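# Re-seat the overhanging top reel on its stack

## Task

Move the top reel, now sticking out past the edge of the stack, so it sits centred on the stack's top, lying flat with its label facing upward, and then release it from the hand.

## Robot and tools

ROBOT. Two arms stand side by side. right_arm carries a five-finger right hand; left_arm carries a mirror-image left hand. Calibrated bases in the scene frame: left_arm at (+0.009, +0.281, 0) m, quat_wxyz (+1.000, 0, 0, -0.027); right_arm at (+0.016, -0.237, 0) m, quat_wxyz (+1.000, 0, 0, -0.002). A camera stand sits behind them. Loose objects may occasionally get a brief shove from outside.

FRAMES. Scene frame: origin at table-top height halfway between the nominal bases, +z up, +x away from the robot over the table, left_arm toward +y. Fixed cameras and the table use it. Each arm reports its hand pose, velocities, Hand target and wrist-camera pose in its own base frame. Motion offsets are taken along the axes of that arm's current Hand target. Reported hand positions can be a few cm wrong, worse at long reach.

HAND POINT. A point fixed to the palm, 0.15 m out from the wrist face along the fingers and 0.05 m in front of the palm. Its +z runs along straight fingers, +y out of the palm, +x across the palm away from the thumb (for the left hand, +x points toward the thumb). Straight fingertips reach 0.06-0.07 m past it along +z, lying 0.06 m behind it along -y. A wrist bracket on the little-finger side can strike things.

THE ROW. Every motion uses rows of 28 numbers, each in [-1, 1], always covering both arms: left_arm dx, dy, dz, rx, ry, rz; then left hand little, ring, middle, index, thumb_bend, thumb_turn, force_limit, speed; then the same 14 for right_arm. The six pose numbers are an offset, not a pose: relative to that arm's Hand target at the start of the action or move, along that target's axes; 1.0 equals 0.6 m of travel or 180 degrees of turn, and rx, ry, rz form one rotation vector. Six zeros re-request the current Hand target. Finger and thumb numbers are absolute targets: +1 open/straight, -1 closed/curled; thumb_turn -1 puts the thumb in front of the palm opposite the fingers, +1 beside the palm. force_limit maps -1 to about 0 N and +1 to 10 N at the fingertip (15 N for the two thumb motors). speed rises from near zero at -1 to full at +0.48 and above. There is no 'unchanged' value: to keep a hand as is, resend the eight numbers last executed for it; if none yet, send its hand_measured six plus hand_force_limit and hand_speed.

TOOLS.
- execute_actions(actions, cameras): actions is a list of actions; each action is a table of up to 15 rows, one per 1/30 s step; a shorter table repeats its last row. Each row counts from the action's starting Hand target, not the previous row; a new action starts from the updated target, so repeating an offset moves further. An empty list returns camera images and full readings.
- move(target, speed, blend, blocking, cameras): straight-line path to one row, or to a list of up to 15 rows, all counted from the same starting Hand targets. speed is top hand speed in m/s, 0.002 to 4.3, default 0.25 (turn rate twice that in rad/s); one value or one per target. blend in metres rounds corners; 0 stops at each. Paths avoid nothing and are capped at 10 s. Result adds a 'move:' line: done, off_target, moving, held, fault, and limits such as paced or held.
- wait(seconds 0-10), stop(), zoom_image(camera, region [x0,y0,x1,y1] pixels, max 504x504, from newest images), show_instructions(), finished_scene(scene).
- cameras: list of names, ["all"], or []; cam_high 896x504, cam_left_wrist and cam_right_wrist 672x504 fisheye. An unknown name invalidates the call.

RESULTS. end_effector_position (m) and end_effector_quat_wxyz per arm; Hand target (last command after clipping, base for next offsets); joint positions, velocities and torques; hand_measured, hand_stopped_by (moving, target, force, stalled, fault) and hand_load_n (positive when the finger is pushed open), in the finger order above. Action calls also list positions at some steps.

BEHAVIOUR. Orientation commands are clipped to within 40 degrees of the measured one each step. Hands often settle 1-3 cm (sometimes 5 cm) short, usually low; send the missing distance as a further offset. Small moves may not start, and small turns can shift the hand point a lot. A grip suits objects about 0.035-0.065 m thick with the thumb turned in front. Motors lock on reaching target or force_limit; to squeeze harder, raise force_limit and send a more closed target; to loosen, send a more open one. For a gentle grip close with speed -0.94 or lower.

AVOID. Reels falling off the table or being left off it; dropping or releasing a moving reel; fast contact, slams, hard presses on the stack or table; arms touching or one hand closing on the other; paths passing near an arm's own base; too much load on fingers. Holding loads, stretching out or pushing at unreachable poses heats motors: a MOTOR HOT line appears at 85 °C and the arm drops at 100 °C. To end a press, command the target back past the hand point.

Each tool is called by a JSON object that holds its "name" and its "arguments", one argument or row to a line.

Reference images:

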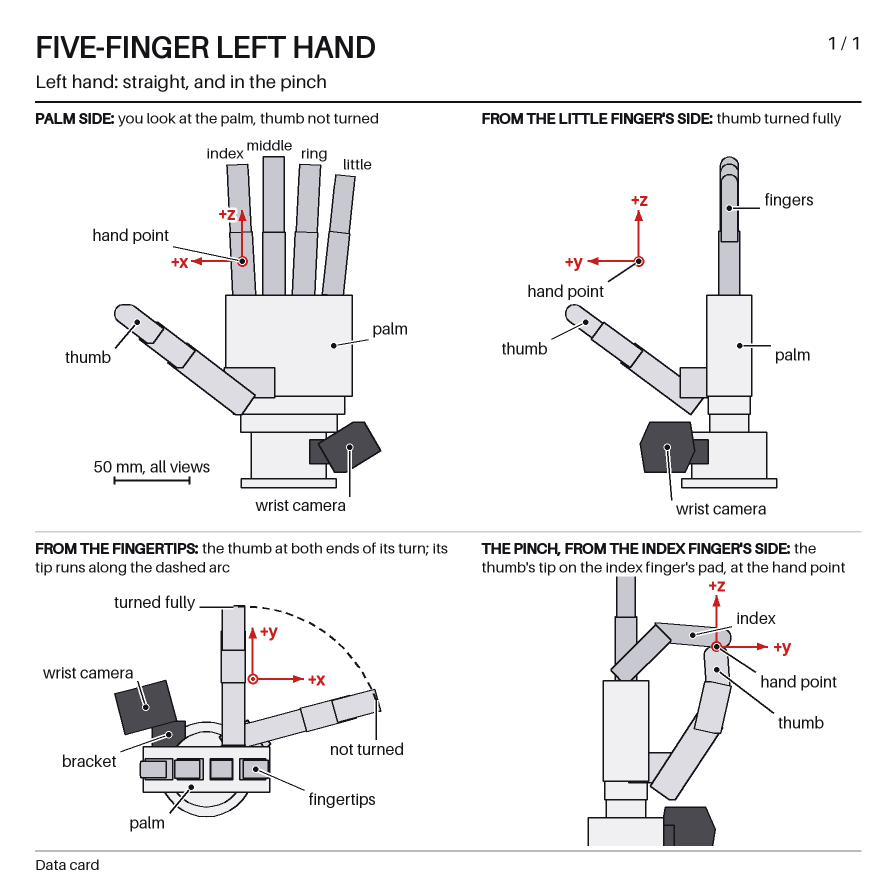

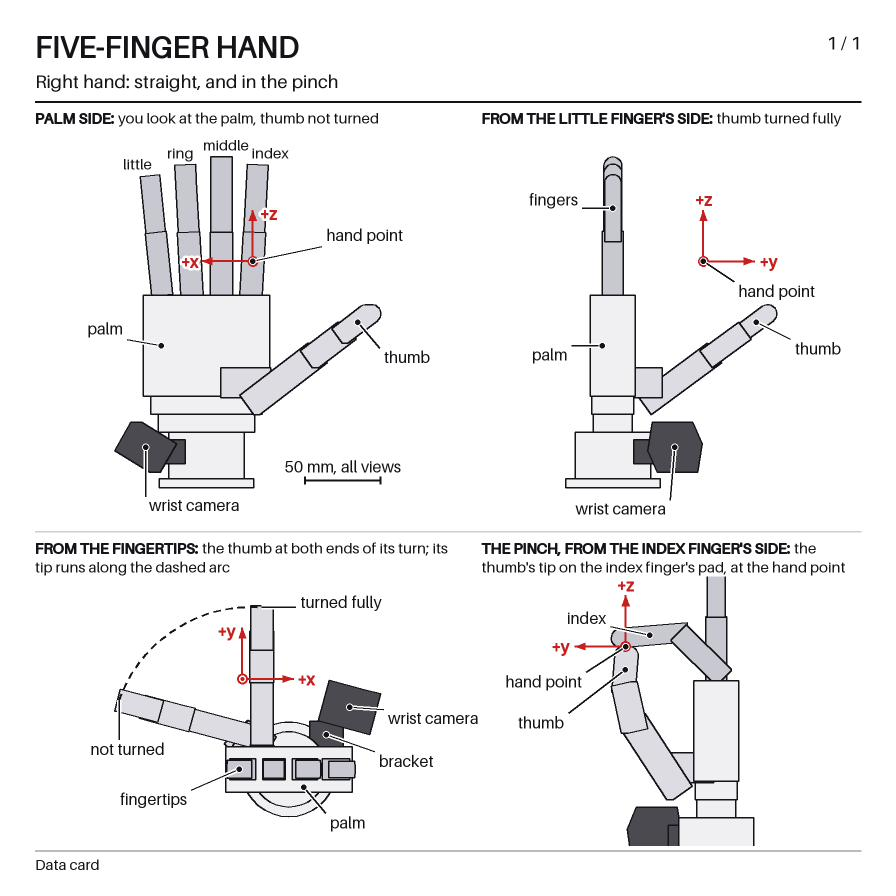

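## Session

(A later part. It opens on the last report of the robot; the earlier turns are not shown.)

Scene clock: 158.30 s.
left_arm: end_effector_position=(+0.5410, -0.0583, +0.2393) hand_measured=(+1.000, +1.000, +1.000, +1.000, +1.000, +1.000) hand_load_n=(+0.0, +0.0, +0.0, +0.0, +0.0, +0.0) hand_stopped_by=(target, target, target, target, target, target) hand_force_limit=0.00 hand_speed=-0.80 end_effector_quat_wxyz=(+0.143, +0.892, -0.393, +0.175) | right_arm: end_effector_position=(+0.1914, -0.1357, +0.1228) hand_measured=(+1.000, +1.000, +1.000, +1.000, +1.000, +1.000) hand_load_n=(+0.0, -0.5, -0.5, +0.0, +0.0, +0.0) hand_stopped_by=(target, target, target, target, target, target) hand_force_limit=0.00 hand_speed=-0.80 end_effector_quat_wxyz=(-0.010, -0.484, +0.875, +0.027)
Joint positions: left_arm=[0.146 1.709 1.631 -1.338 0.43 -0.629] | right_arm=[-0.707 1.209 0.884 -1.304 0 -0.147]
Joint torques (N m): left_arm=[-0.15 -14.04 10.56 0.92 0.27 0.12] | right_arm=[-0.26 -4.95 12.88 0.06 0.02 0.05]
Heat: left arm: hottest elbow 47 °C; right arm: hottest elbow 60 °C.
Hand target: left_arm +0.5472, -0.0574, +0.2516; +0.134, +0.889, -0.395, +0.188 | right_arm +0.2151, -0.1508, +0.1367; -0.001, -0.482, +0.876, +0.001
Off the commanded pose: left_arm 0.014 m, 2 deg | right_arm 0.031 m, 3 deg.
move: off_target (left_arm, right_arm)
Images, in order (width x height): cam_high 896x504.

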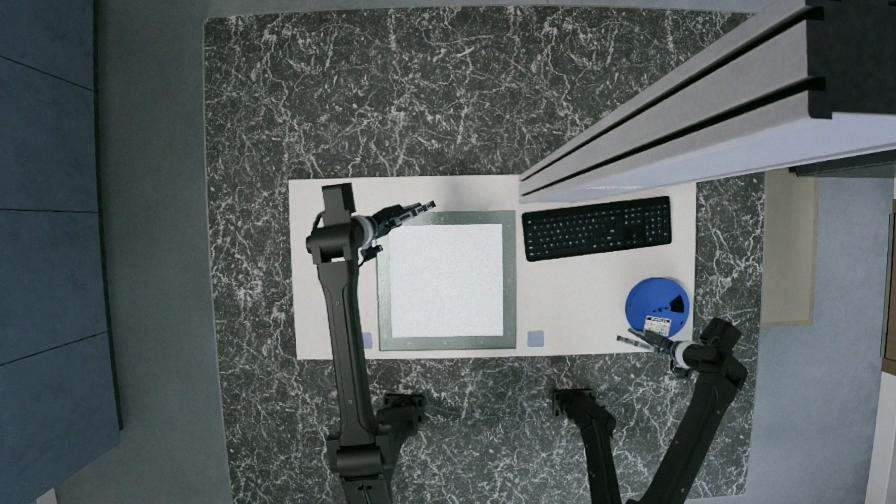

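{"name": "move", "arguments": {
  "target": [0,0,0,0,0,0,1,1,1,1,1,1,0,-0.8,0,0.16,0,0,0,0,1,1,1,1,1,1,0,-0.8],
  "speed": 0.12,
  "cameras": ["all"]
}}

{"name": "zoom_image", "arguments": {
  "camera": "cam_high",
  "region": [615, 265, 705, 355]
}}

{"name": "zoom_image", "arguments": {
  "camera": "cam_left_wrist",
  "region": [110, 250, 210, 320]
}}

Scene clock: 164.93 s.
left_arm: end_effector_position=(+0.5410, -0.0583, +0.2393) hand_measured=(+1.000, +1.000, +1.000, +1.000, +1.000, +1.000) hand_load_n=(+0.0, +0.0, +0.0, +0.0, +0.0, +0.0) hand_stopped_by=(target, target, target, target, target, target) hand_force_limit=0.00 hand_speed=-0.80 end_effector_quat_wxyz=(+0.143, +0.892, -0.393, +0.175) | right_arm: end_effector_position=(+0.1391, -0.1000, +0.1363) hand_measured=(+1.000, +1.000, +1.000, +1.000, +1.000, +1.000) hand_load_n=(+0.0, +0.0, +0.0, +0.0, -0.5, +0.0) hand_stopped_by=(target, target, target, target, target, target) hand_force_limit=0.00 hand_speed=-0.80 end_effector_quat_wxyz=(-0.001, -0.479, +0.878, +0.001)
Joint positions: left_arm=[0.146 1.709 1.631 -1.338 0.43 -0.629] | right_arm=[-0.739 0.963 0.763 -1.374 0 -0.167]
Joint torques (N m): left_arm=[-0.15 -14.04 10.56 0.91 0.26 0.11] | right_arm=[-1.73 -3.9 7.61 -0.38 0.07 -0.25]
Heat: left arm: hottest elbow 47 °C; right arm: hottest elbow 60 °C.
Hand target: left_arm +0.5472, -0.0574, +0.2516; +0.134, +0.889, -0.395, +0.188 | right_arm +0.1340, -0.0993, +0.1369; -0.001, -0.481, +0.876, +0.001
Off the commanded pose: left_arm 0.014 m, 2 deg | right_arm 0.005 m, 0 deg.
move: off_target (left_arm)
camera_calibration:
cam_left_wrist: T_world_to_cam=[[0.895326, 0.443826, 0.0375438, -0.471069], [0.210185, -0.495306, 0.842908, -0.342173], [0.392701, -0.746787, -0.536746, -0.0144402], [0, 0, 0, 1]] pos_world=[0.49935, 0.0288089, 0.298355]
cam_right_wrist: T_world_to_cam=[[-0.942115, 0.335097, 0.011324, 0.164162], [0.284901, 0.782269, 0.553973, -0.0411852], [0.176777, 0.525133, -0.832457, 0.25756], [0, 0, 0, 1]] pos_world=[0.120863, -0.158045, 0.235364]

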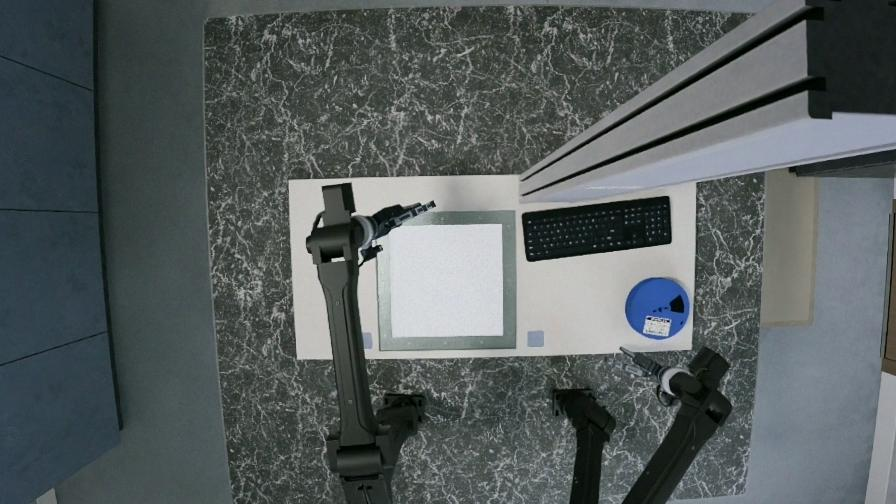

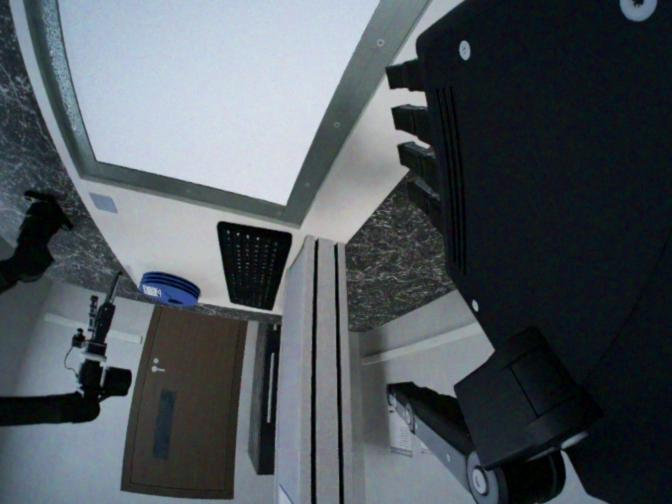

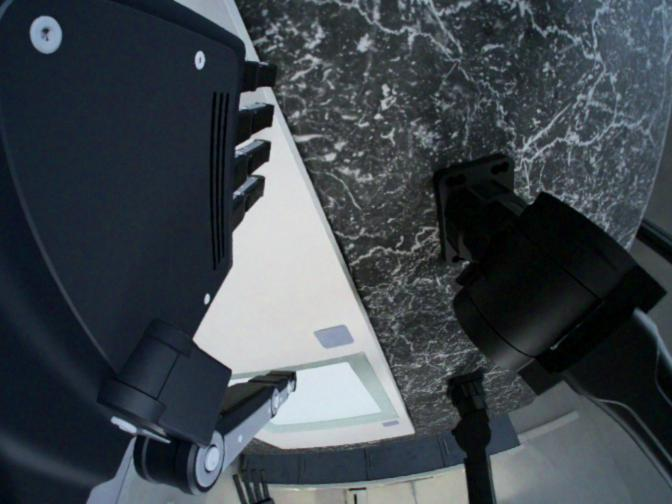

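Scaled by 5.600 from the camera's 896x504 image, which has a finer 1280x720 frame.

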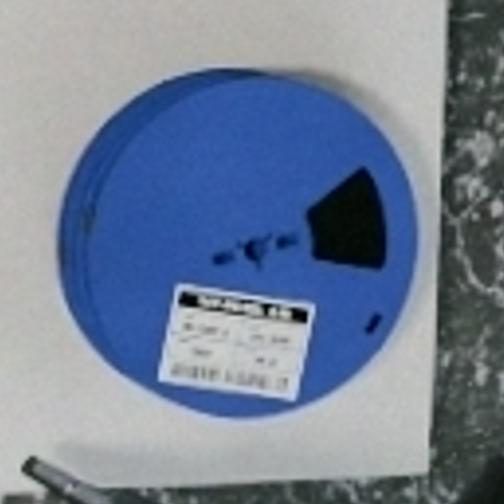

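Scaled by 5.040 from the camera's 672x504 image, which has a finer 960x720 frame.

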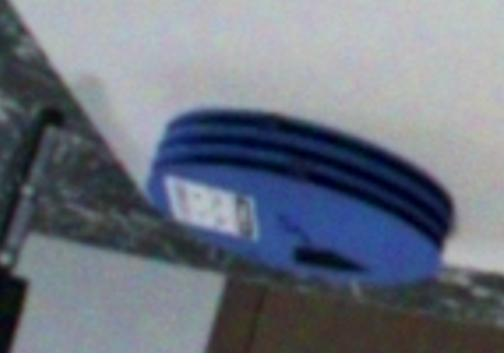

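{"name": "zoom_image", "arguments": {
  "camera": "cam_high",
  "region": [620, 270, 660, 310]
}}

{"name": "zoom_image", "arguments": {
  "camera": "cam_high",
  "region": [620, 305, 660, 345]
}}

Scaled by 12.600 from the camera's 896x504 image, which has a finer 1280x720 frame.

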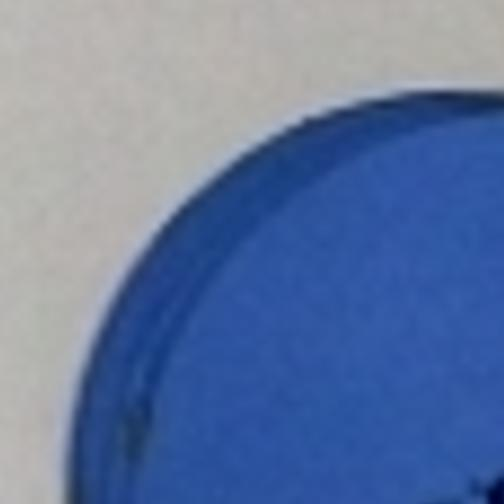

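Scaled by 12.600 from the camera's 896x504 image, which has a finer 1280x720 frame.

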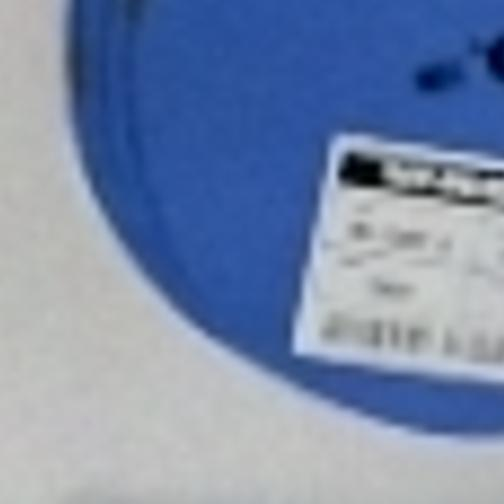

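{"name": "finished_scene", "arguments": {
  "scene": 2
}}

The scene is finished: the task was done.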